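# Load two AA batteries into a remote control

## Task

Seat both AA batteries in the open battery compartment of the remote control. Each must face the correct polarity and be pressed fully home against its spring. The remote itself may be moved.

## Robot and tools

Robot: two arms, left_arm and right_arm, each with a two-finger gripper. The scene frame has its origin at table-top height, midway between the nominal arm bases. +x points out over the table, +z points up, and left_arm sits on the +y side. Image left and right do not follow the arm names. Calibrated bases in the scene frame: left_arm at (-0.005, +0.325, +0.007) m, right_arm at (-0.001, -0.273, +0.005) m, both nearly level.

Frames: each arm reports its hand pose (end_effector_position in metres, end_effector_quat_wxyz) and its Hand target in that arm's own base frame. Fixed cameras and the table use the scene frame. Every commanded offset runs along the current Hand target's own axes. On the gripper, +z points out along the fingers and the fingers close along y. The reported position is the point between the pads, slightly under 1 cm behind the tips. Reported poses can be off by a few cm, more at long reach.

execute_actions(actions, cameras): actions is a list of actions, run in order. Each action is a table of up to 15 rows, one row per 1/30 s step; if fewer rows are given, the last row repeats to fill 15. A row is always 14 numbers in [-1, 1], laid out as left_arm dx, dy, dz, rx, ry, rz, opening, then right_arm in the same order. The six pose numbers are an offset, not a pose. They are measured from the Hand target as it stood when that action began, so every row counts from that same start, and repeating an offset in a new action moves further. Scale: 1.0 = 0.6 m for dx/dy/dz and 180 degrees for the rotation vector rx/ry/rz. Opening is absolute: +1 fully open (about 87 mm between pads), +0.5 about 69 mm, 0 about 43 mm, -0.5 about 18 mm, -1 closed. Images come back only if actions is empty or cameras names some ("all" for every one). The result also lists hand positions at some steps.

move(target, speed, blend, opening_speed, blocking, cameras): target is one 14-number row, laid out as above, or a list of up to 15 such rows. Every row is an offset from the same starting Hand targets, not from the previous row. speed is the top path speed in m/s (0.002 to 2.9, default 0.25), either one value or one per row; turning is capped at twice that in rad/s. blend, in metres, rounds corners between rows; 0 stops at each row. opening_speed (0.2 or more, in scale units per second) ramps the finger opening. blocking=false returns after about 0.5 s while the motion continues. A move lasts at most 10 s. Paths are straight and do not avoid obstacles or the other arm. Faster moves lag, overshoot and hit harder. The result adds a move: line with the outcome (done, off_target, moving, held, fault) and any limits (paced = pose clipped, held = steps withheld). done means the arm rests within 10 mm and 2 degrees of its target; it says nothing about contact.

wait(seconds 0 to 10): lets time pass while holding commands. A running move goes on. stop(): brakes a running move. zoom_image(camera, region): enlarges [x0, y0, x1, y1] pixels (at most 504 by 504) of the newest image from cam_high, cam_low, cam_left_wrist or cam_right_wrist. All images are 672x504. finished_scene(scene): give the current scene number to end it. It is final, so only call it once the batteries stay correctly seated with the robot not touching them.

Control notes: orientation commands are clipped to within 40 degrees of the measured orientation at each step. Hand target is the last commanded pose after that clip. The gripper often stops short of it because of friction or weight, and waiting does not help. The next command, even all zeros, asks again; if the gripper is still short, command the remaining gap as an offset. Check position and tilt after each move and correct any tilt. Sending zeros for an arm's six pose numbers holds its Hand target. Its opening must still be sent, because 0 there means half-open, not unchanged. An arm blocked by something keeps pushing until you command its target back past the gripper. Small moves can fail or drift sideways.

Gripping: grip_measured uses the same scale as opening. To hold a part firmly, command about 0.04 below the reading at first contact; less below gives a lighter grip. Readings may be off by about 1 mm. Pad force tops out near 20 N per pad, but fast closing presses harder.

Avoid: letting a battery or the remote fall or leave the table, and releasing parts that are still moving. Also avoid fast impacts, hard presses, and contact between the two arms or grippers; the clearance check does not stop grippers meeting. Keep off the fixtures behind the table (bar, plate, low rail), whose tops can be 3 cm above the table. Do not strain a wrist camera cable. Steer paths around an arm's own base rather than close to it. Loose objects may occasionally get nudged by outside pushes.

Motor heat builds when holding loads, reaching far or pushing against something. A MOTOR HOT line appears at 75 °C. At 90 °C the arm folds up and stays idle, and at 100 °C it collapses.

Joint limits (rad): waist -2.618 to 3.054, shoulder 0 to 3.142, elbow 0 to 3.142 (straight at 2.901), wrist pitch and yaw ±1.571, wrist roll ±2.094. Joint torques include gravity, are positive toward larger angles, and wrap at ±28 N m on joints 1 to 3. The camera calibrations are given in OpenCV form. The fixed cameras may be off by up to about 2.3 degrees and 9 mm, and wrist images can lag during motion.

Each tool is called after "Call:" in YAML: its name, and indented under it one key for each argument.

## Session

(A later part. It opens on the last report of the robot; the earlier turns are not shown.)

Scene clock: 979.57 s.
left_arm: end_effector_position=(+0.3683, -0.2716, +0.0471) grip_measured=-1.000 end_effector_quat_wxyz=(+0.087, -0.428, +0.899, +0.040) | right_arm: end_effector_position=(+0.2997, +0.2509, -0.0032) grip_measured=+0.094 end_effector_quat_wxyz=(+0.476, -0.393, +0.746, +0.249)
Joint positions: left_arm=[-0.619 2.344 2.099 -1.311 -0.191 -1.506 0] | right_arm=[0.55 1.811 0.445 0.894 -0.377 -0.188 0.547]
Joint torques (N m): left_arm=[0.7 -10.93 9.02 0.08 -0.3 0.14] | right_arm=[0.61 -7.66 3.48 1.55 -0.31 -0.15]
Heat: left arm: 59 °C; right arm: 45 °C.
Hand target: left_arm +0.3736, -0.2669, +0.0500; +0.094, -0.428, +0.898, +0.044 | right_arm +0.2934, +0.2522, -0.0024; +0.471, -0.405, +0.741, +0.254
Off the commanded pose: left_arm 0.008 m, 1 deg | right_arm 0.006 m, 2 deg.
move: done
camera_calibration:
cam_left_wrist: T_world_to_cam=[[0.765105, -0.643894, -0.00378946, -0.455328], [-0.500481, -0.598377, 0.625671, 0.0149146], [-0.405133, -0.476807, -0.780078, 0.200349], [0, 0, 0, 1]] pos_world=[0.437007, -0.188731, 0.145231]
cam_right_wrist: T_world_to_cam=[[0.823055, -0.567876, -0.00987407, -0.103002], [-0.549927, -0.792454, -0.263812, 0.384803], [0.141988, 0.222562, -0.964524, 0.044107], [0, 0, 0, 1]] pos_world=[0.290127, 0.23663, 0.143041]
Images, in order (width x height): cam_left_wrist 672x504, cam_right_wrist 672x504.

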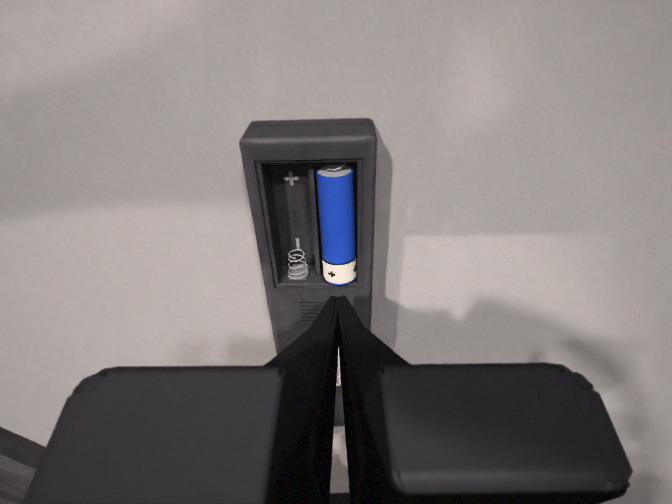

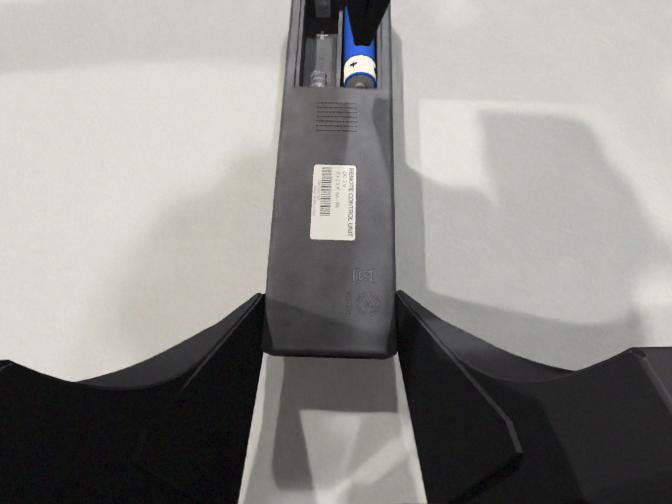

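Call:
move:
  target: [0.0073, 0.0, 0.045, 0, 0, 0, -1, 0, 0, 0, 0, 0, 0, -0.04]
  speed: 0.05
  cameras: ["cam_left_wrist", "cam_right_wrist"]

Call:
zoom_image:
  camera: "cam_right_wrist"
  region: [260, 0, 420, 120]

Call:
zoom_image:
  camera: "cam_left_wrist"
  region: [240, 120, 440, 320]

Scene clock: 986.23 s.
left_arm: end_effector_position=(+0.3645, -0.2689, +0.0310) grip_measured=-1.000 end_effector_quat_wxyz=(+0.083, -0.424, +0.900, +0.047) | right_arm: end_effector_position=(+0.2997, +0.2509, -0.0032) grip_measured=+0.094 end_effector_quat_wxyz=(+0.476, -0.393, +0.746, +0.249)
Joint positions: left_arm=[-0.619 2.344 2.035 -1.262 -0.191 -1.5 0] | right_arm=[0.55 1.811 0.445 0.894 -0.377 -0.188 0.547]
Joint torques (N m): left_arm=[0.96 -10.39 5.86 0.61 -0.27 0.11] | right_arm=[0.59 -7.6 3.44 1.55 -0.32 -0.14]
Heat: left arm: 59 °C; right arm: 45 °C.
Hand target: left_arm +0.3744, -0.2659, +0.0227; +0.094, -0.428, +0.898, +0.044 | right_arm +0.2934, +0.2522, -0.0024; +0.471, -0.405, +0.742, +0.254
Off the commanded pose: left_arm 0.013 m, 1 deg | right_arm 0.006 m, 2 deg.
move: off_target (left_arm)
camera_calibration:
cam_left_wrist: T_world_to_cam=[[0.761057, -0.648384, -0.0197684, -0.450015], [-0.49595, -0.601237, 0.626536, 0.0222716], [-0.418121, -0.467026, -0.779141, 0.1948], [0, 0, 0, 1]] pos_world=[0.434983, -0.187415, 0.128926]
cam_right_wrist: T_world_to_cam=[[0.823055, -0.567876, -0.00987407, -0.103002], [-0.549927, -0.792454, -0.263812, 0.384803], [0.141988, 0.222562, -0.964524, 0.044107], [0, 0, 0, 1]] pos_world=[0.290127, 0.23663, 0.143041]
Images, in order (width x height): cam_left_wrist 672x504, cam_right_wrist 672x504.

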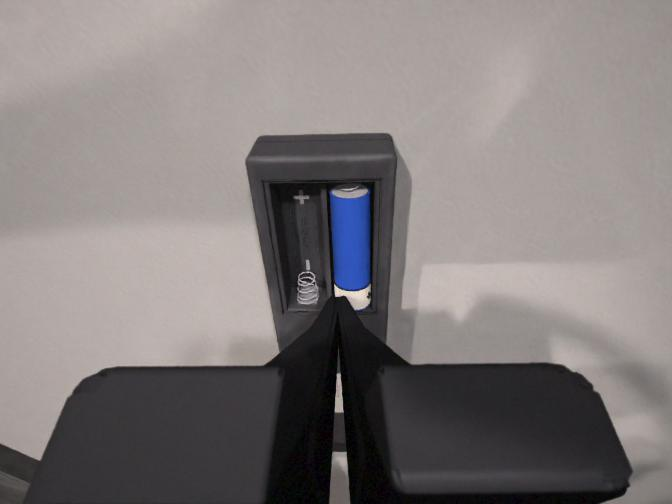

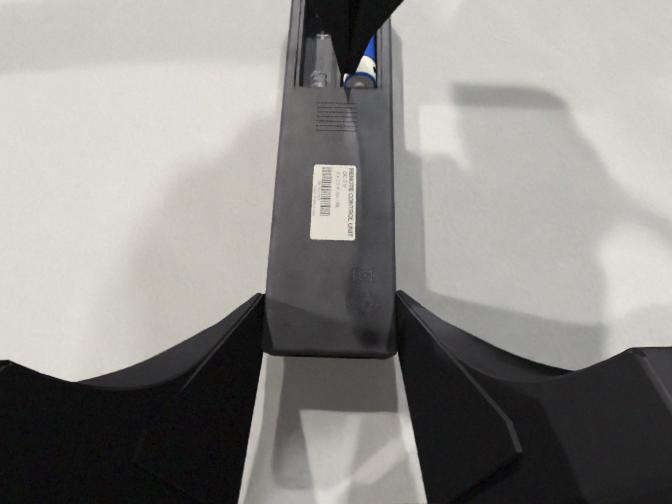

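Scaled by 3.150 from the camera's 672x504 image, which has a finer 960x720 frame.

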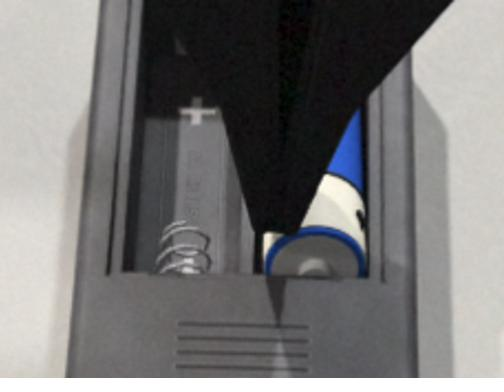

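Scaled by 2.520 from the camera's 672x504 image, which has a finer 960x720 frame.

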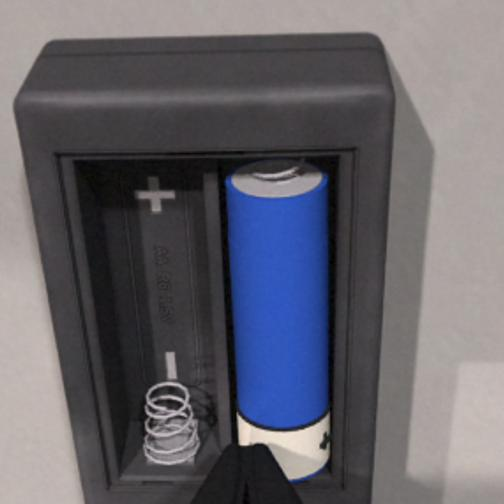

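Call:
move:
  target:
    - [-0.0081, 0.0, -0.038, 0, 0, 0, -1, 0, 0, 0, 0, 0, 0, -0.04]
    - [-0.0107, -0.0118, -0.0373, 0, 0, 0, -1, 0, 0, 0, 0, 0, 0, -0.04]
    - [0.0005, -0.0118, 0.0153, 0, 0, 0, -1, 0, 0, 0, 0, 0, 0, -0.04]
  speed: 0.06
  cameras: ["cam_left_wrist", "cam_right_wrist"]

Call:
zoom_image:
  camera: "cam_right_wrist"
  region: [260, 0, 420, 120]

Call:
zoom_image:
  camera: "cam_left_wrist"
  region: [240, 120, 440, 320]

Scene clock: 1000.70 s.
left_arm: end_effector_position=(+0.3768, -0.2754, +0.0285) grip_measured=-1.000 end_effector_quat_wxyz=(+0.092, -0.427, +0.899, +0.032) | right_arm: end_effector_position=(+0.2993, +0.2512, -0.0031) grip_measured=+0.094 end_effector_quat_wxyz=(+0.476, -0.394, +0.745, +0.251)
Joint positions: left_arm=[-0.616 2.368 2.068 -1.235 -0.192 -1.5 0] | right_arm=[0.55 1.811 0.445 0.894 -0.38 -0.188 0.547]
Joint torques (N m): left_arm=[0.84 -9.51 5.72 0.47 -0.28 0.13] | right_arm=[0.55 -7.61 3.43 1.55 -0.29 -0.14]
Heat: left arm: 59 °C; right arm: 45 °C.
Hand target: left_arm +0.3810, -0.2691, +0.0137; +0.094, -0.429, +0.898, +0.044 | right_arm +0.2934, +0.2522, -0.0024; +0.471, -0.405, +0.742, +0.254
Off the commanded pose: left_arm 0.017 m, 1 deg | right_arm 0.006 m, 2 deg.
move: off_target (left_arm)
camera_calibration:
cam_left_wrist: T_world_to_cam=[[0.762861, -0.646381, 0.0153121, -0.464752], [-0.512744, -0.590376, 0.623338, 0.0354023], [-0.393874, -0.483371, -0.781803, 0.181358], [0, 0, 0, 1]] pos_world=[0.444126, -0.191843, 0.126835]
cam_right_wrist: T_world_to_cam=[[0.824402, -0.5659, -0.0109225, -0.103489], [-0.548198, -0.793513, -0.264227, 0.384606], [0.140859, 0.223817, -0.964399, 0.044223], [0, 0, 0, 1]] pos_world=[0.289927, 0.236728, 0.143141]
Images, in order (width x height): cam_left_wrist 672x504, cam_right_wrist 672x504.

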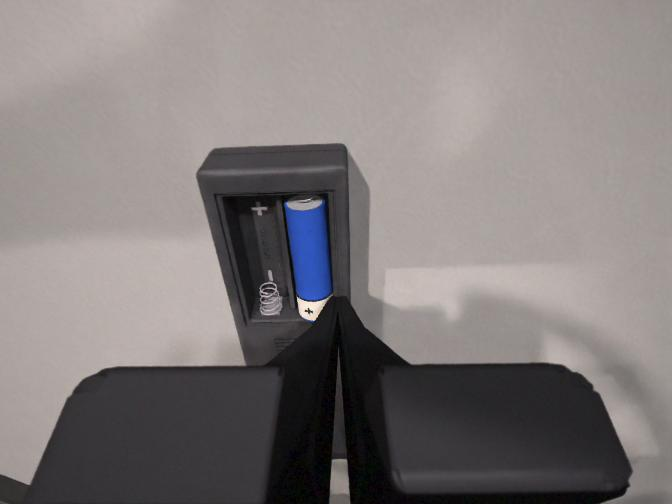

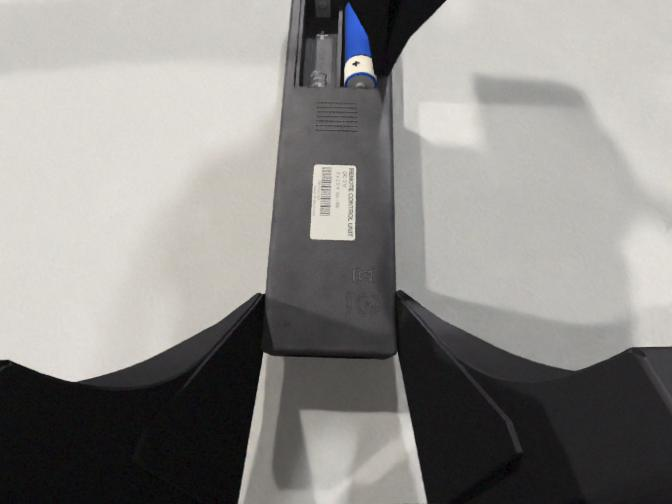

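Scaled by 3.150 from the camera's 672x504 image, which has a finer 960x720 frame.

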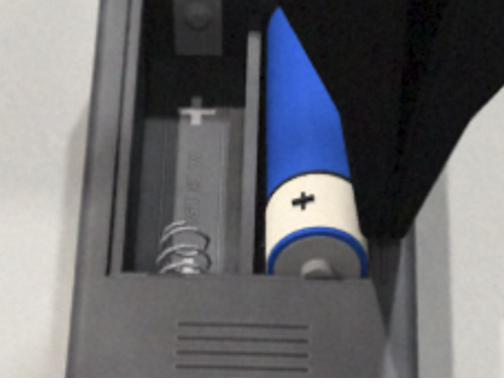

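Scaled by 2.520 from the camera's 672x504 image, which has a finer 960x720 frame.

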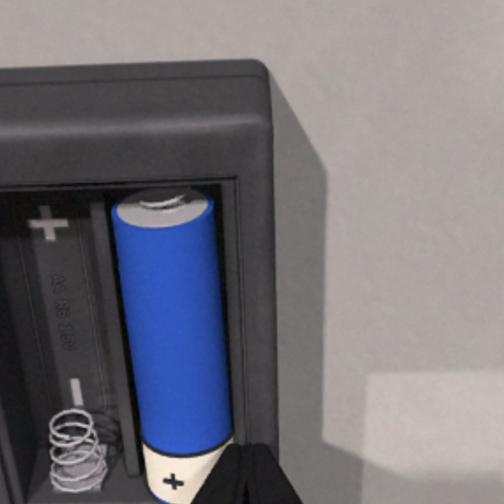

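Call:
move:
  target: [-0.0075, 0.0133, -0.0358, 0, 0, 0, -1, 0, 0, 0, 0, 0, 0, -0.04]
  speed: 0.06

Scene clock: 1010.67 s.
left_arm: end_effector_position=(+0.3763, -0.2751, +0.0285) grip_measured=-1.000 end_effector_quat_wxyz=(+0.092, -0.427, +0.899, +0.033) | right_arm: end_effector_position=(+0.2993, +0.2513, -0.0031) grip_measured=+0.094 end_effector_quat_wxyz=(+0.476, -0.394, +0.745, +0.251)
Joint positions: left_arm=[-0.616 2.368 2.068 -1.237 -0.192 -1.5 0] | right_arm=[0.55 1.811 0.445 0.894 -0.38 -0.188 0.547]
Joint torques (N m): left_arm=[0.96 -13.09 6.28 -0.03 -0.27 0.15] | right_arm=[0.58 -7.65 3.43 1.54 -0.3 -0.15]
Heat: left arm: 57 °C; right arm: 45 °C.
Hand target: left_arm +0.3747, -0.2641, +0.0357; +0.094, -0.429, +0.898, +0.044 | right_arm +0.2934, +0.2522, -0.0024; +0.471, -0.405, +0.742, +0.254
Off the commanded pose: left_arm 0.013 m, 1 deg | right_arm 0.006 m, 2 deg.
move: off_target (left_arm)

Call:
move:
  target: [-0.0067, -0.005, -0.0315, 0, 0, 0, -1, 0, 0, 0, 0, 0, 0, -0.04]
  speed: 0.06

Scene clock: 1022.87 s.
left_arm: end_effector_position=(+0.3715, -0.2717, +0.0472) grip_measured=-1.000 end_effector_quat_wxyz=(+0.086, -0.426, +0.900, +0.044) | right_arm: end_effector_position=(+0.2986, +0.2518, -0.0031) grip_measured=+0.094 end_effector_quat_wxyz=(+0.475, -0.395, +0.745, +0.252)
Joint positions: left_arm=[-0.616 2.368 2.142 -1.337 -0.192 -1.5 0] | right_arm=[0.55 1.811 0.445 0.894 -0.385 -0.189 0.547]
Joint torques (N m): left_arm=[0.96 -12.01 8.87 0.05 -0.27 0.14] | right_arm=[0.62 -7.66 3.44 1.53 -0.22 -0.13]
Heat: left arm: 58 °C; right arm: 45 °C.
Hand target: left_arm +0.3770, -0.2659, +0.0550; +0.093, -0.429, +0.898, +0.044 | right_arm +0.2934, +0.2522, -0.0023; +0.471, -0.405, +0.741, +0.254
Off the commanded pose: left_arm 0.011 m, 1 deg | right_arm 0.005 m, 1 deg.
move: off_target (left_arm)

Call:
move:
  target: [0.0122, -0.0033, 0.057, 0, 0, 0, -1, 0, 0, 0, 0, 0, 0, -0.04]
  speed: 0.05
  cameras: ["cam_left_wrist", "cam_right_wrist"]

Call:
zoom_image:
  camera: "cam_right_wrist"
  region: [260, 0, 420, 120]

Scene clock: 1034.40 s.
left_arm: end_effector_position=(+0.3692, -0.2700, +0.0301) grip_measured=-1.000 end_effector_quat_wxyz=(+0.083, -0.424, +0.901, +0.048) | right_arm: end_effector_position=(+0.2986, +0.2518, -0.0031) grip_measured=+0.094 end_effector_quat_wxyz=(+0.475, -0.395, +0.745, +0.252)
Joint positions: left_arm=[-0.616 2.368 2.074 -1.278 -0.193 -1.496 0] | right_arm=[0.55 1.811 0.445 0.894 -0.385 -0.189 0.547]
Joint torques (N m): left_arm=[0.92 -10.73 4.59 0.71 -0.27 0.08] | right_arm=[0.57 -7.62 3.43 1.55 -0.22 -0.15]
Heat: left arm: 58 °C; right arm: 45 °C.
Hand target: left_arm +0.3785, -0.2673, +0.0200; +0.093, -0.429, +0.898, +0.044 | right_arm +0.2934, +0.2522, -0.0023; +0.471, -0.405, +0.741, +0.254
Off the commanded pose: left_arm 0.014 m, 1 deg | right_arm 0.005 m, 1 deg.
move: off_target (left_arm)
camera_calibration:
cam_left_wrist: T_world_to_cam=[[0.760389, -0.649097, -0.0219464, -0.454084], [-0.496051, -0.60225, 0.625482, 0.0243625], [-0.419216, -0.464723, -0.77993, 0.196592], [0, 0, 0, 1]] pos_world=[0.43978, -0.188712, 0.128124]
cam_right_wrist: T_world_to_cam=[[0.82724, -0.561706, -0.0126744, -0.104473], [-0.544458, -0.795863, -0.264892, 0.384163], [0.138704, 0.22603, -0.964195, 0.0443945], [0, 0, 0, 1]] pos_world=[0.289427, 0.237024, 0.143242]
Images, in order (width x height): cam_left_wrist 672x504, cam_right_wrist 672x504.

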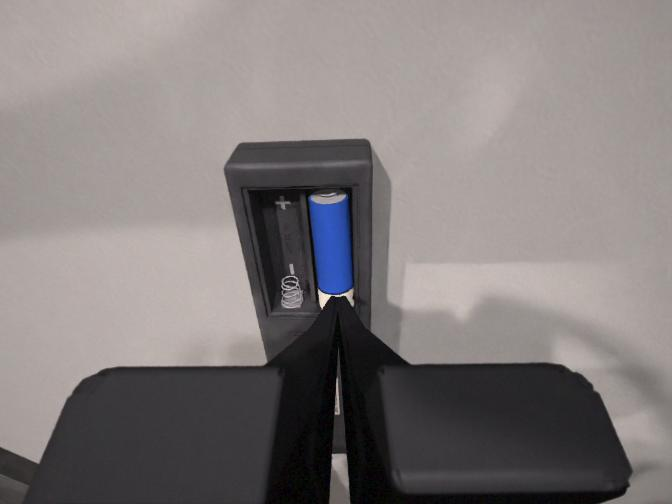

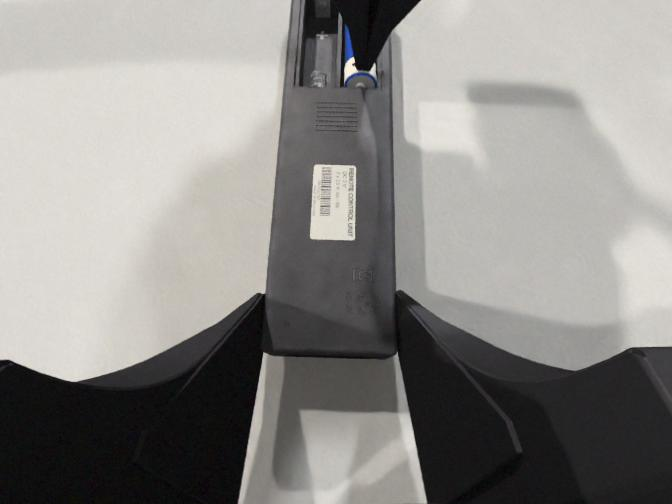

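Scaled by 3.150 from the camera's 672x504 image, which has a finer 960x720 frame.

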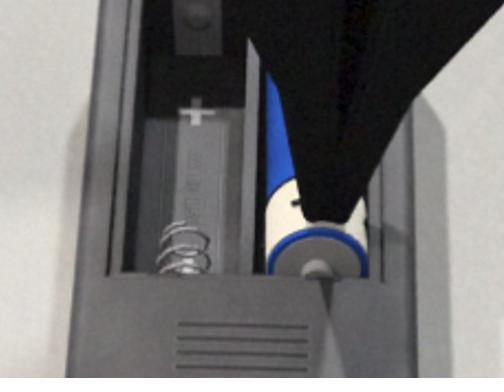

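Call:
move:
  target: [0.007, 0.0, 0.033, 0, 0, 0, -1, 0, 0, 0, 0, 0, 0, -0.04]
  speed: 0.05
  cameras: ["cam_left_wrist", "cam_right_wrist"]

Call:
zoom_image:
  camera: "cam_right_wrist"
  region: [260, 0, 420, 120]

Scene clock: 1039.83 s.
left_arm: end_effector_position=(+0.3691, -0.2696, +0.0281) grip_measured=-1.000 end_effector_quat_wxyz=(+0.088, -0.422, +0.901, +0.040) | right_arm: end_effector_position=(+0.2986, +0.2518, -0.0031) grip_measured=+0.094 end_effector_quat_wxyz=(+0.475, -0.395, +0.745, +0.252)
Joint positions: left_arm=[-0.615 2.344 2.024 -1.233 -0.193 -1.49 0] | right_arm=[0.55 1.811 0.445 0.894 -0.385 -0.189 0.547]
Joint torques (N m): left_arm=[0.8 -8.32 2.97 1.03 -0.26 0.02] | right_arm=[0.57 -7.66 3.41 1.55 -0.24 -0.14]
Heat: left arm: 57 °C; right arm: 45 °C.
Hand target: left_arm +0.3785, -0.2674, -0.0002; +0.094, -0.428, +0.898, +0.044 | right_arm +0.2934, +0.2522, -0.0023; +0.471, -0.405, +0.741, +0.254
Off the commanded pose: left_arm 0.030 m, 1 deg | right_arm 0.005 m, 1 deg.
move: off_target (left_arm)
camera_calibration:
cam_left_wrist: T_world_to_cam=[[0.757383, -0.652962, -0.00359822, -0.454307], [-0.508413, -0.593158, 0.624243, 0.0327781], [-0.409741, -0.470961, -0.781222, 0.189991], [0, 0, 0, 1]] pos_world=[0.438596, -0.187724, 0.126329]
cam_right_wrist: T_world_to_cam=[[0.82724, -0.561706, -0.0126744, -0.104473], [-0.544458, -0.795863, -0.264892, 0.384163], [0.138704, 0.22603, -0.964195, 0.0443945], [0, 0, 0, 1]] pos_world=[0.289427, 0.237024, 0.143242]
Images, in order (width x height): cam_left_wrist 672x504, cam_right_wrist 672x504.

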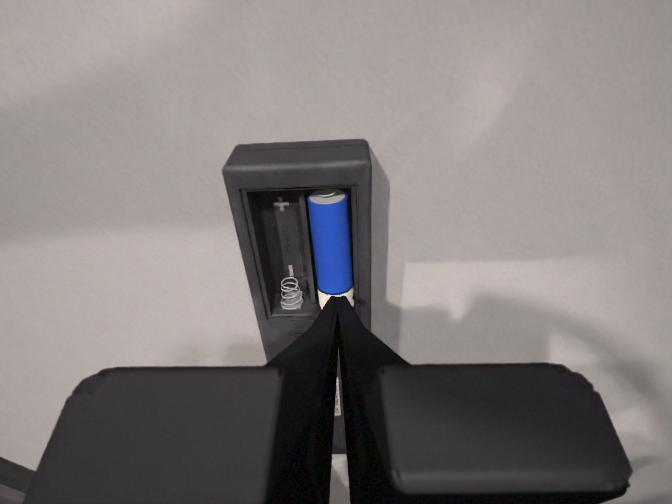

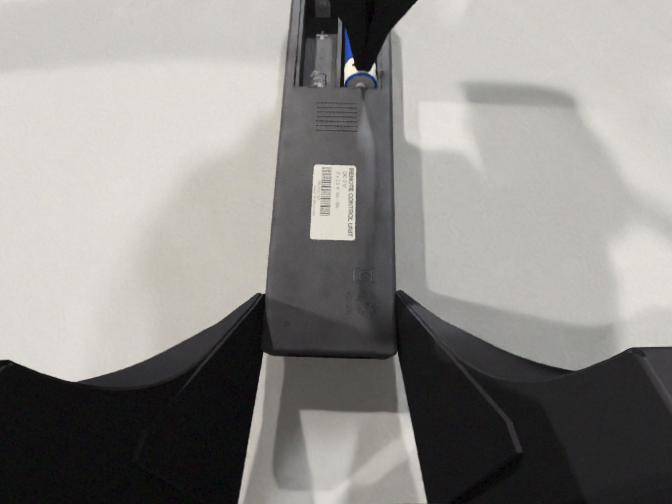

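Scaled by 3.150 from the camera's 672x504 image, which has a finer 960x720 frame.

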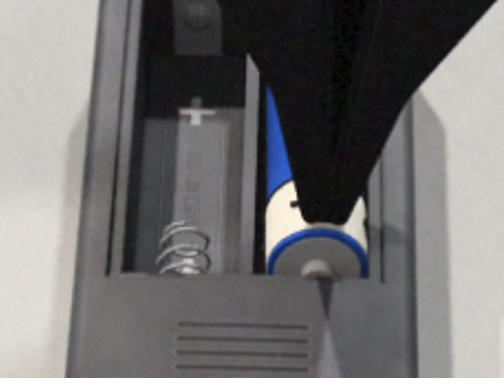

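Call:
move:
  target: [-0.04, 0.0, 0.018, 0, 0, 0, -1, 0, 0, 0, 0, 0, 0, -0.04]
  speed: 0.05
  cameras: ["cam_left_wrist", "cam_right_wrist"]

Call:
zoom_image:
  camera: "cam_right_wrist"
  region: [260, 0, 420, 120]

Scene clock: 1048.30 s.
left_arm: end_effector_position=(+0.3782, -0.2657, +0.0254) grip_measured=-1.000 end_effector_quat_wxyz=(+0.074, -0.418, +0.905, +0.018) | right_arm: end_effector_position=(+0.2986, +0.2518, -0.0031) grip_measured=+0.094 end_effector_quat_wxyz=(+0.475, -0.395, +0.745, +0.252)
Joint positions: left_arm=[-0.579 2.341 2.005 -1.186 -0.145 -1.44 0] | right_arm=[0.55 1.811 0.445 0.894 -0.385 -0.189 0.547]
Joint torques (N m): left_arm=[2.5 -7.36 4.55 0.85 -0.71 0.08] | right_arm=[0.58 -7.66 3.43 1.54 -0.23 -0.14]
Heat: left arm: 57 °C; right arm: 45 °C.
Hand target: left_arm +0.3947, -0.2474, -0.0059; +0.094, -0.428, +0.898, +0.044 | right_arm +0.2934, +0.2522, -0.0023; +0.471, -0.405, +0.741, +0.254
Off the commanded pose: left_arm 0.040 m, 4 deg | right_arm 0.005 m, 1 deg.
move: off_target (left_arm)
camera_calibration:
cam_left_wrist: T_world_to_cam=[[0.748077, -0.663152, 0.0247218, -0.45862], [-0.511983, -0.553046, 0.657277, 0.0525971], [-0.422202, -0.504351, -0.753243, 0.188676], [0, 0, 0, 1]] pos_world=[0.449671, -0.179887, 0.118886]
cam_right_wrist: T_world_to_cam=[[0.82724, -0.561706, -0.0126744, -0.104473], [-0.544458, -0.795863, -0.264892, 0.384163], [0.138704, 0.22603, -0.964195, 0.0443945], [0, 0, 0, 1]] pos_world=[0.289427, 0.237024, 0.143242]
Images, in order (width x height): cam_left_wrist 672x504, cam_right_wrist 672x504.

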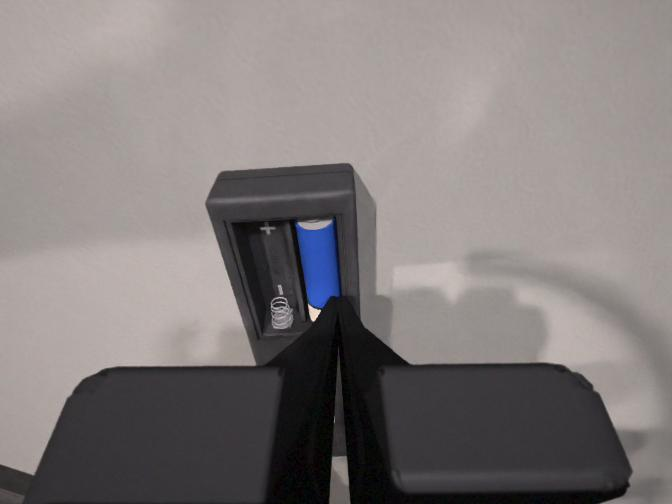

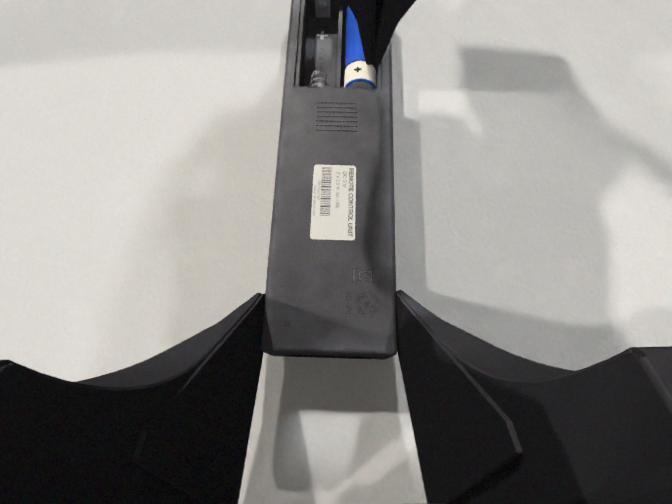

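Scaled by 3.150 from the camera's 672x504 image, which has a finer 960x720 frame.

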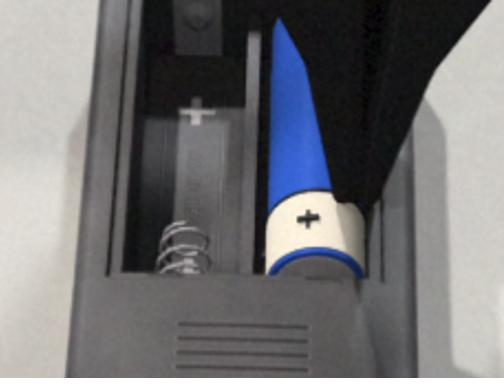

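Call:
move:
  target:
    - [0.029, 0.0022, -0.0607, 0, 0, 0, -1, 0, 0, 0, 0, 0, 0, -0.04]
    - [0.0137, 0.0022, -0.1323, 0, 0, 0, -1, 0, 0, 0, 0, 0, 0, -0.04]
  speed: 0.1
  blend: 0.01
  cameras: ["cam_left_wrist", "cam_right_wrist"]

Call:
zoom_image:
  camera: "cam_right_wrist"
  region: [260, 0, 420, 120]

Call:
zoom_image:
  camera: "cam_left_wrist"
  region: [240, 160, 440, 310]

Scene clock: 1059.73 s.
left_arm: end_effector_position=(+0.3760, -0.2684, +0.0737) grip_measured=-1.000 end_effector_quat_wxyz=(+0.091, -0.424, +0.900, +0.033) | right_arm: end_effector_position=(+0.2986, +0.2518, -0.0031) grip_measured=+0.094 end_effector_quat_wxyz=(+0.475, -0.395, +0.745, +0.252)
Joint positions: left_arm=[-0.604 2.353 2.22 -1.403 -0.191 -1.481 0] | right_arm=[0.55 1.811 0.445 0.894 -0.385 -0.189 0.547]
Joint torques (N m): left_arm=[0.05 -9.89 8.9 0.09 -0.27 -0.02] | right_arm=[0.57 -7.65 3.44 1.54 -0.24 -0.12]
Heat: left arm: 55 °C; right arm: 45 °C.
Hand target: left_arm +0.3783, -0.2656, +0.0702; +0.094, -0.428, +0.898, +0.044 | right_arm +0.2934, +0.2522, -0.0023; +0.471, -0.405, +0.741, +0.254
Off the commanded pose: left_arm 0.005 m, 1 deg | right_arm 0.005 m, 1 deg.
move: done
camera_calibration:
cam_left_wrist: T_world_to_cam=[[0.758924, -0.651077, 0.0115688, -0.459784], [-0.514103, -0.588168, 0.624305, 0.0120219], [-0.399666, -0.479747, -0.781095, 0.222919], [0, 0, 0, 1]] pos_world=[0.444214, -0.185339, 0.171935]
cam_right_wrist: T_world_to_cam=[[0.82724, -0.561706, -0.0126744, -0.104473], [-0.544458, -0.795863, -0.264892, 0.384163], [0.138704, 0.22603, -0.964195, 0.0443945], [0, 0, 0, 1]] pos_world=[0.289427, 0.237024, 0.143242]
Images, in order (width x height): cam_left_wrist 672x504, cam_right_wrist 672x504.

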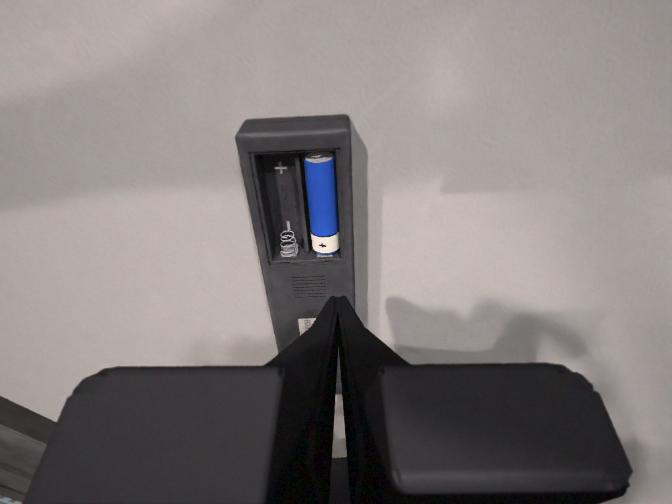

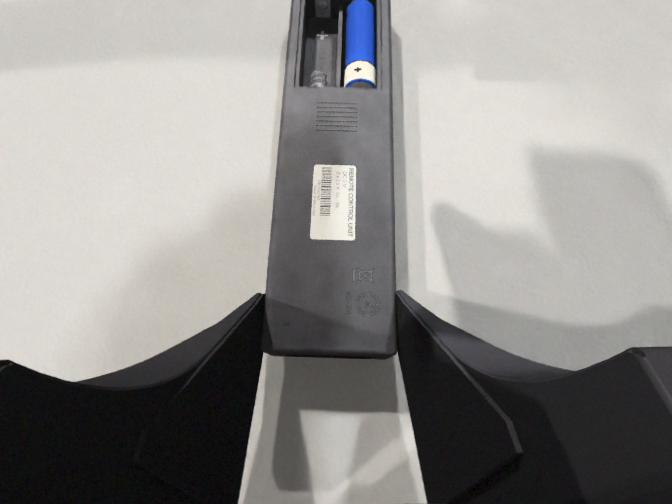

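Scaled by 3.150 from the camera's 672x504 image, which has a finer 960x720 frame.

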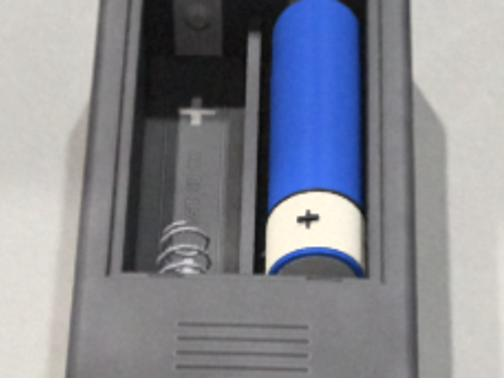

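Scaled by 2.520 from the camera's 672x504 image, which has a finer 960x720 frame.

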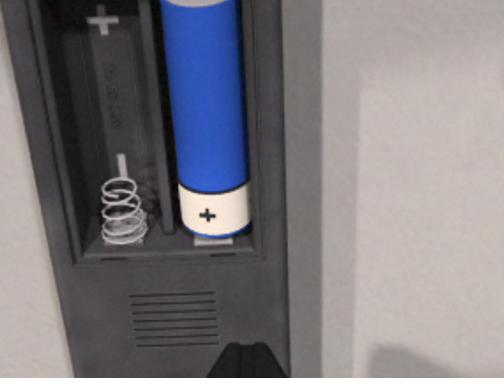

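Call:
move:
  target: [-0.3015, 0.3232, 0.03, 0.0484, 0.0536, 0.4706, -0.1, 0, 0, 0, 0, 0, 0, -0.04]
  speed: 0.3
  opening_speed: 0.8
  cameras: ["cam_left_wrist", "cam_low"]

Call:
zoom_image:
  camera: "cam_low"
  region: [160, 310, 280, 370]

Scene clock: 1111.10 s.
left_arm: end_effector_position=(+0.3440, -0.0042, +0.0738) grip_measured=-0.100 end_effector_quat_wxyz=(-0.017, +0.291, +0.957, +0.002) | right_arm: end_effector_position=(+0.2986, +0.2518, -0.0031) grip_measured=+0.094 end_effector_quat_wxyz=(+0.475, -0.395, +0.745, +0.252)
Joint positions: left_arm=[-0.077 2.029 1.676 -1.249 -0.011 0.514 0.45] | right_arm=[0.55 1.811 0.445 0.894 -0.385 -0.189 0.547]
Joint torques (N m): left_arm=[0.44 -13.2 6.11 0.07 0.16 0.17] | right_arm=[0.59 -7.64 3.38 1.53 -0.23 -0.15]
Heat: left arm: 55 °C; right arm: 45 °C.
Hand target: left_arm +0.3412, -0.0030, +0.0896; +0.000, +0.292, +0.956, +0.001 | right_arm +0.2934, +0.2522, -0.0023; +0.471, -0.405, +0.741, +0.254
Off the commanded pose: left_arm 0.016 m, 2 deg | right_arm 0.005 m, 1 deg.
move: off_target (left_arm)
camera_calibration:
cam_left_wrist: T_world_to_cam=[[-0.571907, -0.820308, 0.00409968, 0.194186], [-0.507879, 0.358002, 0.783514, 0.141027], [-0.64419, 0.446015, -0.621361, 0.413113], [0, 0, 0, 1]] pos_world=[0.448804, -0.0754504, 0.1454]
Images, in order (width x height): cam_low 672x504, cam_left_wrist 672x504.

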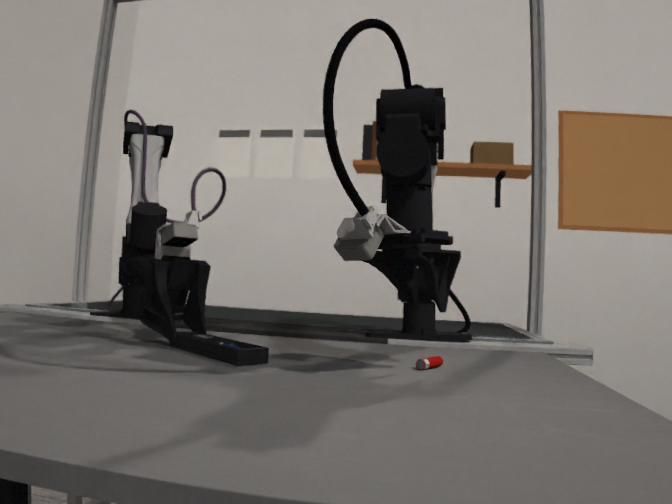

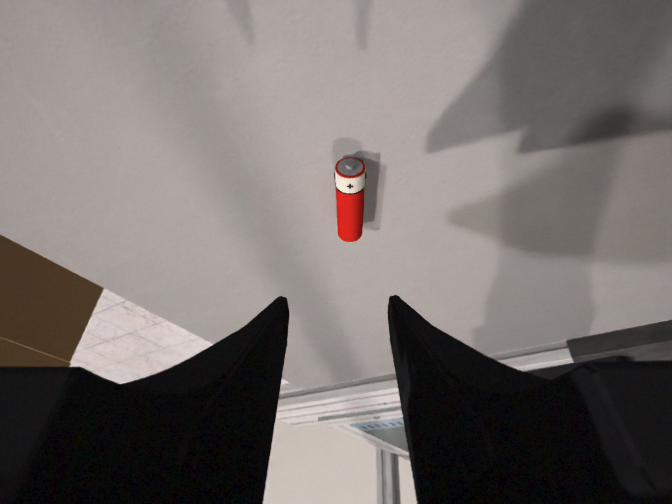

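Scaled by 4.200 from the camera's 672x504 image, which has a finer 960x720 frame.

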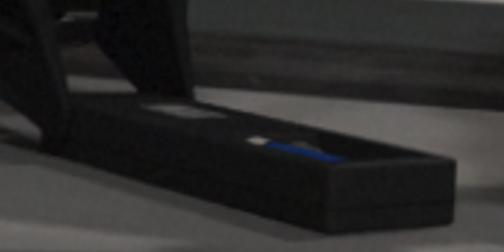

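Call:
move:
  target: [0.0062, -0.0102, 0.0993, 0, 0, 0, -0.1, 0, 0, 0, 0, 0, 0, -0.04]
  speed: 0.15
  cameras: ["cam_left_wrist"]

Scene clock: 1128.60 s.
left_arm: end_effector_position=(+0.3283, -0.0029, +0.0249) grip_measured=-0.100 end_effector_quat_wxyz=(-0.023, +0.291, +0.956, +0.000) | right_arm: end_effector_position=(+0.2986, +0.2518, -0.0031) grip_measured=+0.094 end_effector_quat_wxyz=(+0.475, -0.395, +0.745, +0.252)
Joint positions: left_arm=[-0.077 2.022 1.465 -1.057 -0.011 0.514 0.45] | right_arm=[0.55 1.811 0.445 0.894 -0.385 -0.189 0.547]
Joint torques (N m): left_arm=[-0.35 -11 5.78 0.46 0.16 0.09] | right_arm=[0.62 -7.68 3.4 1.54 -0.23 -0.15]
Heat: left arm: 60 °C; right arm: 46 °C.
Hand target: left_arm +0.3347, -0.0059, +0.0300; +0.000, +0.292, +0.956, +0.001 | right_arm +0.2934, +0.2522, -0.0023; +0.471, -0.405, +0.741, +0.254
Off the commanded pose: left_arm 0.009 m, 3 deg | right_arm 0.005 m, 1 deg.
move: off_target (left_arm)
camera_calibration:
cam_left_wrist: T_world_to_cam=[[-0.572103, -0.820113, 0.0105906, 0.186305], [-0.4978, 0.357464, 0.790199, 0.167456], [-0.651839, 0.446803, -0.612758, 0.374395], [0, 0, 0, 1]] pos_world=[0.433991, -0.074349, 0.0951165]
Images, in order (width x height): cam_left_wrist 672x504.

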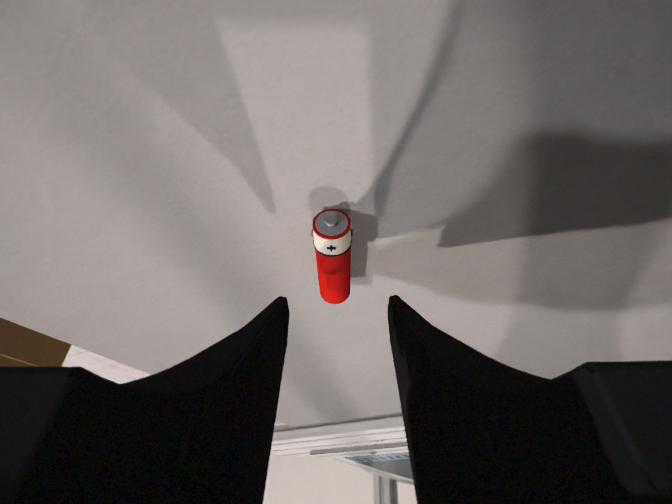

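Call:
move:
  target: [-0.0167, 0.0028, 0.025, 0, 0, 0, -0.1, 0, 0, 0, 0, 0, 0, -0.04]
  speed: 0.08

Scene clock: 1134.37 s.
left_arm: end_effector_position=(+0.3368, -0.0069, +0.0204) grip_measured=-0.100 end_effector_quat_wxyz=(-0.009, +0.295, +0.955, +0.003) | right_arm: end_effector_position=(+0.2986, +0.2518, -0.0031) grip_measured=+0.094 end_effector_quat_wxyz=(+0.475, -0.395, +0.745, +0.252)
Joint positions: left_arm=[-0.087 2.031 1.465 -1.02 -0.01 0.512 0.45] | right_arm=[0.55 1.811 0.445 0.894 -0.385 -0.189 0.547]
Joint torques (N m): left_arm=[-0.28 -7.75 7.25 0.5 0.17 0.01] | right_arm=[0.62 -7.61 3.44 1.55 -0.24 -0.12]
Heat: left arm: 59 °C; right arm: 46 °C.
Hand target: left_arm +0.3439, -0.0101, +0.0150; +0.000, +0.292, +0.956, +0.000 | right_arm +0.2934, +0.2522, -0.0023; +0.471, -0.405, +0.741, +0.254
Off the commanded pose: left_arm 0.009 m, 1 deg | right_arm 0.005 m, 1 deg.
move: done

Call:
move:
  target: [-0.0033, 0.0, 0.0167, 0, 0, 0, -0.1, 0, 0, 0, 0, 0, 0, -0.04]
  speed: 0.06
  cameras: ["cam_left_wrist"]

Scene clock: 1139.67 s.
left_arm: end_effector_position=(+0.3428, -0.0085, +0.0130) grip_measured=-0.100 end_effector_quat_wxyz=(-0.002, +0.295, +0.955, +0.005) | right_arm: end_effector_position=(+0.2986, +0.2518, -0.0031) grip_measured=+0.094 end_effector_quat_wxyz=(+0.475, -0.395, +0.745, +0.252)
Joint positions: left_arm=[-0.089 2.051 1.465 -0.988 -0.01 0.51 0.45] | right_arm=[0.55 1.811 0.445 0.894 -0.385 -0.189 0.547]
Joint torques (N m): left_arm=[-0.25 -7.82 5.97 0.53 0.18 -0.01] | right_arm=[0.57 -7.68 3.38 1.54 -0.25 -0.14]
Heat: left arm: 58 °C; right arm: 46 °C.
Hand target: left_arm +0.3456, -0.0113, +0.0050; +0.000, +0.292, +0.956, +0.000 | right_arm +0.2934, +0.2522, -0.0023; +0.471, -0.405, +0.741, +0.254
Off the commanded pose: left_arm 0.009 m, 1 deg | right_arm 0.005 m, 1 deg.
move: done
camera_calibration:
cam_left_wrist: T_world_to_cam=[[-0.578683, -0.815488, -0.0102703, 0.192724], [-0.527267, 0.36449, 0.767552, 0.196432], [-0.622186, 0.449585, -0.640904, 0.36925], [0, 0, 0, 1]] pos_world=[0.44484, -0.0804428, 0.0878615]
Images, in order (width x height): cam_left_wrist 672x504.

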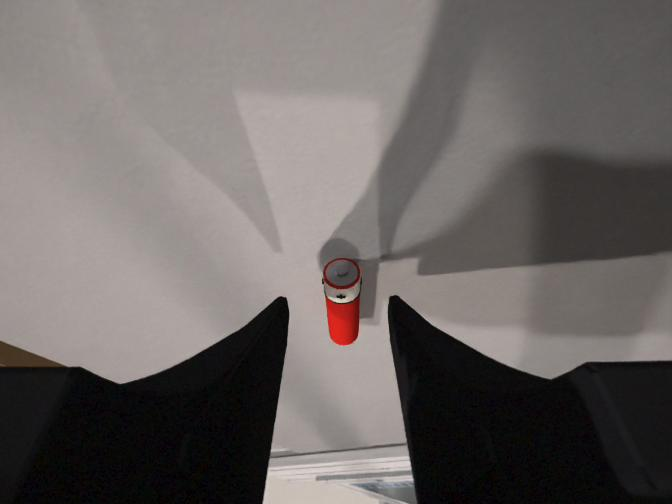

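Call:
move:
  target: [0.0122, -0.0033, 0.0133, 0, 0, 0, -0.1, 0, 0, 0, 0, 0, 0, -0.04]
  speed: 0.06
  cameras: ["cam_left_wrist"]

Scene clock: 1147.23 s.
left_arm: end_effector_position=(+0.3342, -0.0077, +0.0005) grip_measured=-0.100 end_effector_quat_wxyz=(-0.009, +0.295, +0.955, +0.003) | right_arm: end_effector_position=(+0.2986, +0.2518, -0.0031) grip_measured=+0.094 end_effector_quat_wxyz=(+0.475, -0.395, +0.745, +0.252)
Joint positions: left_arm=[-0.089 2.051 1.409 -0.946 -0.01 0.51 0.45] | right_arm=[0.55 1.811 0.445 0.894 -0.385 -0.189 0.547]
Joint torques (N m): left_arm=[0.17 -8.81 5.82 0.5 0.18 0.05] | right_arm=[0.53 -7.58 3.43 1.56 -0.23 -0.14]
Heat: left arm: 56 °C; right arm: 46 °C.
Hand target: left_arm +0.3384, -0.0088, -0.0030; +0.000, +0.292, +0.956, +0.000 | right_arm +0.2934, +0.2522, -0.0023; +0.471, -0.405, +0.741, +0.254
Off the commanded pose: left_arm 0.006 m, 1 deg | right_arm 0.005 m, 1 deg.
move: done
camera_calibration:
cam_left_wrist: T_world_to_cam=[[-0.578754, -0.815496, -0.00317838, 0.188309], [-0.516429, 0.363485, 0.775358, 0.197626], [-0.631146, 0.450382, -0.631514, 0.358523], [0, 0, 0, 1]] pos_world=[0.437324, -0.0797414, 0.0737799]
Images, in order (width x height): cam_left_wrist 672x504.

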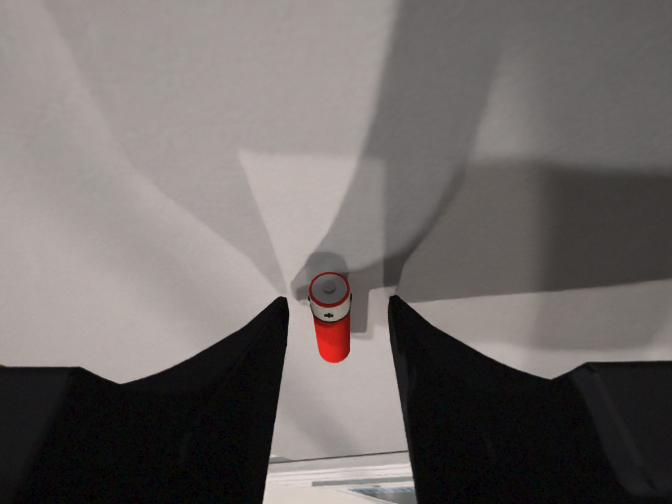

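Call:
move:
  target: [0.0, 0.0, -0.0175, 0, 0, 0, -0.1, 0, 0, 0, 0, 0, 0, -0.04]
  speed: 0.06

Scene clock: 1153.97 s.
left_arm: end_effector_position=(+0.3343, -0.0077, +0.0005) grip_measured=-0.100 end_effector_quat_wxyz=(-0.009, +0.295, +0.955, +0.003) | right_arm: end_effector_position=(+0.2986, +0.2518, -0.0031) grip_measured=+0.094 end_effector_quat_wxyz=(+0.475, -0.395, +0.745, +0.252)
Joint positions: left_arm=[-0.089 2.051 1.409 -0.946 -0.01 0.51 0.45] | right_arm=[0.55 1.811 0.445 0.894 -0.385 -0.189 0.547]
Joint torques (N m): left_arm=[0.16 -10 7.91 0.12 0.18 0.04] | right_arm=[0.57 -7.57 3.43 1.55 -0.23 -0.14]
Heat: left arm: 56 °C; right arm: 46 °C.
Hand target: left_arm +0.3384, -0.0088, +0.0075; +0.000, +0.292, +0.956, +0.000 | right_arm +0.2934, +0.2522, -0.0023; +0.471, -0.405, +0.741, +0.254
Off the commanded pose: left_arm 0.008 m, 1 deg | right_arm 0.005 m, 1 deg.
move: done

Call:
move:
  target: [0.0, 0.0, -0.009, 0, 0, 0, -0.1, 0, 0, 0, 0, 0, 0, -0.04]
  speed: 0.06

Scene clock: 1156.83 s.
left_arm: end_effector_position=(+0.3317, -0.0075, +0.0021) grip_measured=-0.100 end_effector_quat_wxyz=(-0.015, +0.295, +0.955, +0.002) | right_arm: end_effector_position=(+0.2986, +0.2518, -0.0031) grip_measured=+0.094 end_effector_quat_wxyz=(+0.475, -0.395, +0.745, +0.252)
Joint positions: left_arm=[-0.089 2.051 1.414 -0.963 -0.01 0.51 0.45] | right_arm=[0.55 1.811 0.445 0.894 -0.385 -0.189 0.547]
Joint torques (N m): left_arm=[0.17 -10.63 8.51 0.09 0.17 0.04] | right_arm=[0.53 -7.68 3.41 1.54 -0.25 -0.13]
Heat: left arm: 55 °C; right arm: 46 °C.
Hand target: left_arm +0.3383, -0.0088, +0.0129; +0.000, +0.292, +0.956, +0.000 | right_arm +0.2934, +0.2522, -0.0023; +0.471, -0.405, +0.741, +0.254
Off the commanded pose: left_arm 0.013 m, 2 deg | right_arm 0.005 m, 1 deg.
move: off_target (left_arm)

Call:
move:
  target: [-0.006, 0.0, -0.005, 0, 0, 0, -0.1, 0, 0, 0, 0, 0, 0, -0.04]
  speed: 0.06
  cameras: ["cam_left_wrist"]

Scene clock: 1163.57 s.
left_arm: end_effector_position=(+0.3358, -0.0078, +0.0075) grip_measured=-0.100 end_effector_quat_wxyz=(-0.011, +0.295, +0.955, +0.003) | right_arm: end_effector_position=(+0.2986, +0.2518, -0.0031) grip_measured=+0.094 end_effector_quat_wxyz=(+0.475, -0.395, +0.745, +0.252)
Joint positions: left_arm=[-0.089 2.051 1.438 -0.98 -0.01 0.51 0.45] | right_arm=[0.55 1.811 0.445 0.894 -0.385 -0.189 0.547]
Joint torques (N m): left_arm=[-0.27 -10.03 8.62 0.11 0.16 0.01] | right_arm=[0.62 -7.62 3.37 1.54 -0.24 -0.15]
Heat: left arm: 55 °C; right arm: 46 °C.
Hand target: left_arm +0.3413, -0.0108, +0.0159; +0.000, +0.292, +0.956, +0.000 | right_arm +0.2934, +0.2522, -0.0023; +0.471, -0.405, +0.741, +0.254
Off the commanded pose: left_arm 0.011 m, 1 deg | right_arm 0.005 m, 1 deg.
move: off_target (left_arm)
camera_calibration:
cam_left_wrist: T_world_to_cam=[[-0.578725, -0.815522, -0.000840248, 0.189061], [-0.512885, 0.363161, 0.777858, 0.191849], [-0.634055, 0.450597, -0.62844, 0.364965], [0, 0, 0, 1]] pos_world=[0.439219, -0.079941, 0.0802859]
Images, in order (width x height): cam_left_wrist 672x504.

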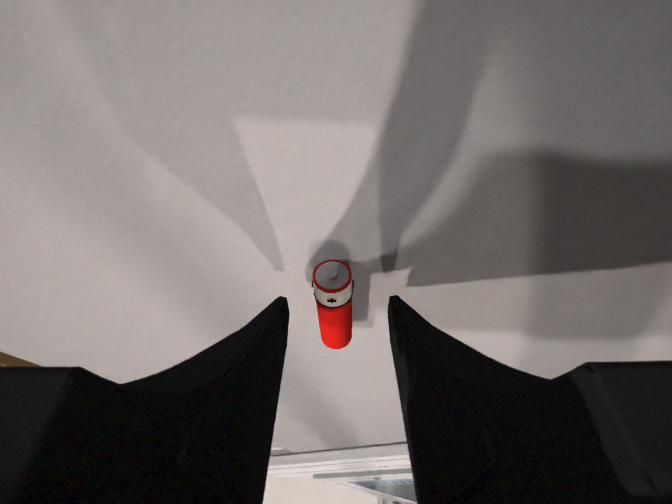

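Call:
move:
  target: [0.0, 0.0, 0.0117, 0, 0, 0, -0.1, 0, 0, 0, 0, 0, 0, -0.04]
  speed: 0.06

Scene clock: 1171.80 s.
left_arm: end_effector_position=(+0.3357, -0.0078, +0.0075) grip_measured=-0.100 end_effector_quat_wxyz=(-0.012, +0.295, +0.955, +0.003) | right_arm: end_effector_position=(+0.2986, +0.2518, -0.0031) grip_measured=+0.094 end_effector_quat_wxyz=(+0.475, -0.395, +0.745, +0.252)
Joint positions: left_arm=[-0.089 2.051 1.438 -0.98 -0.01 0.51 0.45] | right_arm=[0.55 1.811 0.445 0.894 -0.385 -0.189 0.547]
Joint torques (N m): left_arm=[-0.27 -9.29 7.15 0.35 0.16 0] | right_arm=[0.57 -7.61 3.44 1.55 -0.25 -0.14]
Heat: left arm: 55 °C; right arm: 46 °C.
Hand target: left_arm +0.3413, -0.0108, +0.0089; +0.000, +0.292, +0.956, +0.000 | right_arm +0.2934, +0.2522, -0.0023; +0.471, -0.405, +0.741, +0.254
Off the commanded pose: left_arm 0.007 m, 1 deg | right_arm 0.005 m, 1 deg.
move: done

Call:
move:
  target: [0.0, 0.0, 0.006, 0, 0, 0, -0.1, 0, 0, 0, 0, 0, 0, -0.04]
  speed: 0.06

Scene clock: 1177.07 s.
left_arm: end_effector_position=(+0.3357, -0.0078, +0.0075) grip_measured=-0.100 end_effector_quat_wxyz=(-0.012, +0.295, +0.955, +0.003) | right_arm: end_effector_position=(+0.2986, +0.2518, -0.0031) grip_measured=+0.094 end_effector_quat_wxyz=(+0.475, -0.395, +0.745, +0.252)
Joint positions: left_arm=[-0.089 2.051 1.438 -0.98 -0.01 0.51 0.45] | right_arm=[0.55 1.811 0.445 0.894 -0.385 -0.189 0.547]
Joint torques (N m): left_arm=[-0.27 -8.91 6.42 0.49 0.17 0] | right_arm=[0.59 -7.62 3.48 1.55 -0.24 -0.14]
Heat: left arm: 55 °C; right arm: 46 °C.
Hand target: left_arm +0.3413, -0.0108, +0.0053; +0.000, +0.292, +0.956, +0.000 | right_arm +0.2934, +0.2522, -0.0023; +0.471, -0.405, +0.741, +0.254
Off the commanded pose: left_arm 0.007 m, 1 deg | right_arm 0.005 m, 1 deg.
move: done

Call:
move:
  target:
    - [0.0, 0.0, 0.0035, 0, 0, 0, -0.1, 0, 0, 0, 0, 0, 0, -0.04]
    - [0.0, 0.0, 0.0035, 0, 0, 0, -0.75, 0, 0, 0, 0, 0, 0, -0.04]
  speed: 0.06
  cameras: ["cam_left_wrist"]

Scene clock: 1182.17 s.
left_arm: end_effector_position=(+0.3373, -0.0076, +0.0075) grip_measured=-0.747 end_effector_quat_wxyz=(-0.009, +0.295, +0.955, +0.004) | right_arm: end_effector_position=(+0.2986, +0.2518, -0.0031) grip_measured=+0.094 end_effector_quat_wxyz=(+0.475, -0.395, +0.745, +0.252)
Joint positions: left_arm=[-0.089 2.05 1.438 -0.974 -0.012 0.51 0.127] | right_arm=[0.55 1.811 0.445 0.894 -0.385 -0.189 0.547]
Joint torques (N m): left_arm=[-0.27 -8.66 5.91 0.52 0.19 0.01] | right_arm=[0.54 -7.64 3.43 1.55 -0.24 -0.13]
Heat: left arm: 55 °C; right arm: 46 °C.
Hand target: left_arm +0.3413, -0.0108, +0.0031; +0.000, +0.292, +0.956, +0.001 | right_arm +0.2934, +0.2522, -0.0023; +0.471, -0.405, +0.741, +0.254
Off the commanded pose: left_arm 0.007 m, 1 deg | right_arm 0.005 m, 1 deg.
move: done
camera_calibration:
cam_left_wrist: T_world_to_cam=[[-0.578775, -0.815469, -0.00555244, 0.190192], [-0.51773, 0.362178, 0.775102, 0.194197], [-0.63006, 0.451484, -0.631812, 0.364578], [0, 0, 0, 1]] pos_world=[0.440326, -0.0798394, 0.0808785]
Images, in order (width x height): cam_left_wrist 672x504.

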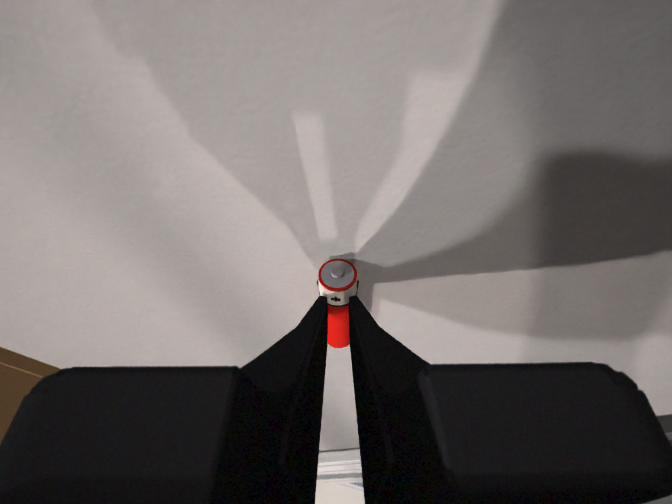

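Call:
move:
  target:
    - [0.0, 0.0, 0.0, 0, 0, 0, -0.2, 0, 0, 0, 0, 0, 0, -0.04]
    - [-0.002, 0.0, 0.0035, 0, 0, 0, -0.2, 0, 0, 0, 0, 0, 0, -0.04]
  speed: 0.06

Scene clock: 1192.97 s.
left_arm: end_effector_position=(+0.3380, -0.0083, +0.0065) grip_measured=-0.200 end_effector_quat_wxyz=(-0.007, +0.295, +0.956, +0.003) | right_arm: end_effector_position=(+0.2986, +0.2518, -0.0031) grip_measured=+0.094 end_effector_quat_wxyz=(+0.475, -0.395, +0.745, +0.252)
Joint positions: left_arm=[-0.089 2.051 1.436 -0.968 -0.009 0.509 0.4] | right_arm=[0.55 1.811 0.445 0.894 -0.385 -0.189 0.547]
Joint torques (N m): left_arm=[-0.36 -8.27 6.23 0.5 0.15 0] | right_arm=[0.55 -7.69 3.4 1.54 -0.24 -0.15]
Heat: left arm: 54 °C; right arm: 46 °C.
Hand target: left_arm +0.3424, -0.0114, +0.0012; +0.000, +0.292, +0.956, +0.000 | right_arm +0.2934, +0.2522, -0.0023; +0.471, -0.405, +0.741, +0.254
Off the commanded pose: left_arm 0.008 m, 1 deg | right_arm 0.005 m, 1 deg.
move: done

Call:
move:
  target: [0.0, 0.0, 0.0035, 0, 0, 0, -0.2, 0, 0, 0, 0, 0, 0, -0.04]
  speed: 0.06

Scene clock: 1196.73 s.
left_arm: end_effector_position=(+0.3397, -0.0085, +0.0062) grip_measured=-0.200 end_effector_quat_wxyz=(-0.003, +0.294, +0.956, +0.004) | right_arm: end_effector_position=(+0.2986, +0.2518, -0.0031) grip_measured=+0.094 end_effector_quat_wxyz=(+0.475, -0.395, +0.745, +0.252)
Joint positions: left_arm=[-0.089 2.051 1.436 -0.961 -0.009 0.509 0.4] | right_arm=[0.55 1.811 0.445 0.894 -0.385 -0.189 0.547]
Joint torques (N m): left_arm=[-0.39 -8.06 5.82 0.53 0.15 0] | right_arm=[0.59 -7.64 3.41 1.56 -0.24 -0.13]
Heat: left arm: 54 °C; right arm: 46 °C.
Hand target: left_arm +0.3424, -0.0114, -0.0009; +0.000, +0.292, +0.956, +0.000 | right_arm +0.2934, +0.2522, -0.0023; +0.471, -0.405, +0.741, +0.254
Off the commanded pose: left_arm 0.008 m, 1 deg | right_arm 0.005 m, 1 deg.
move: done


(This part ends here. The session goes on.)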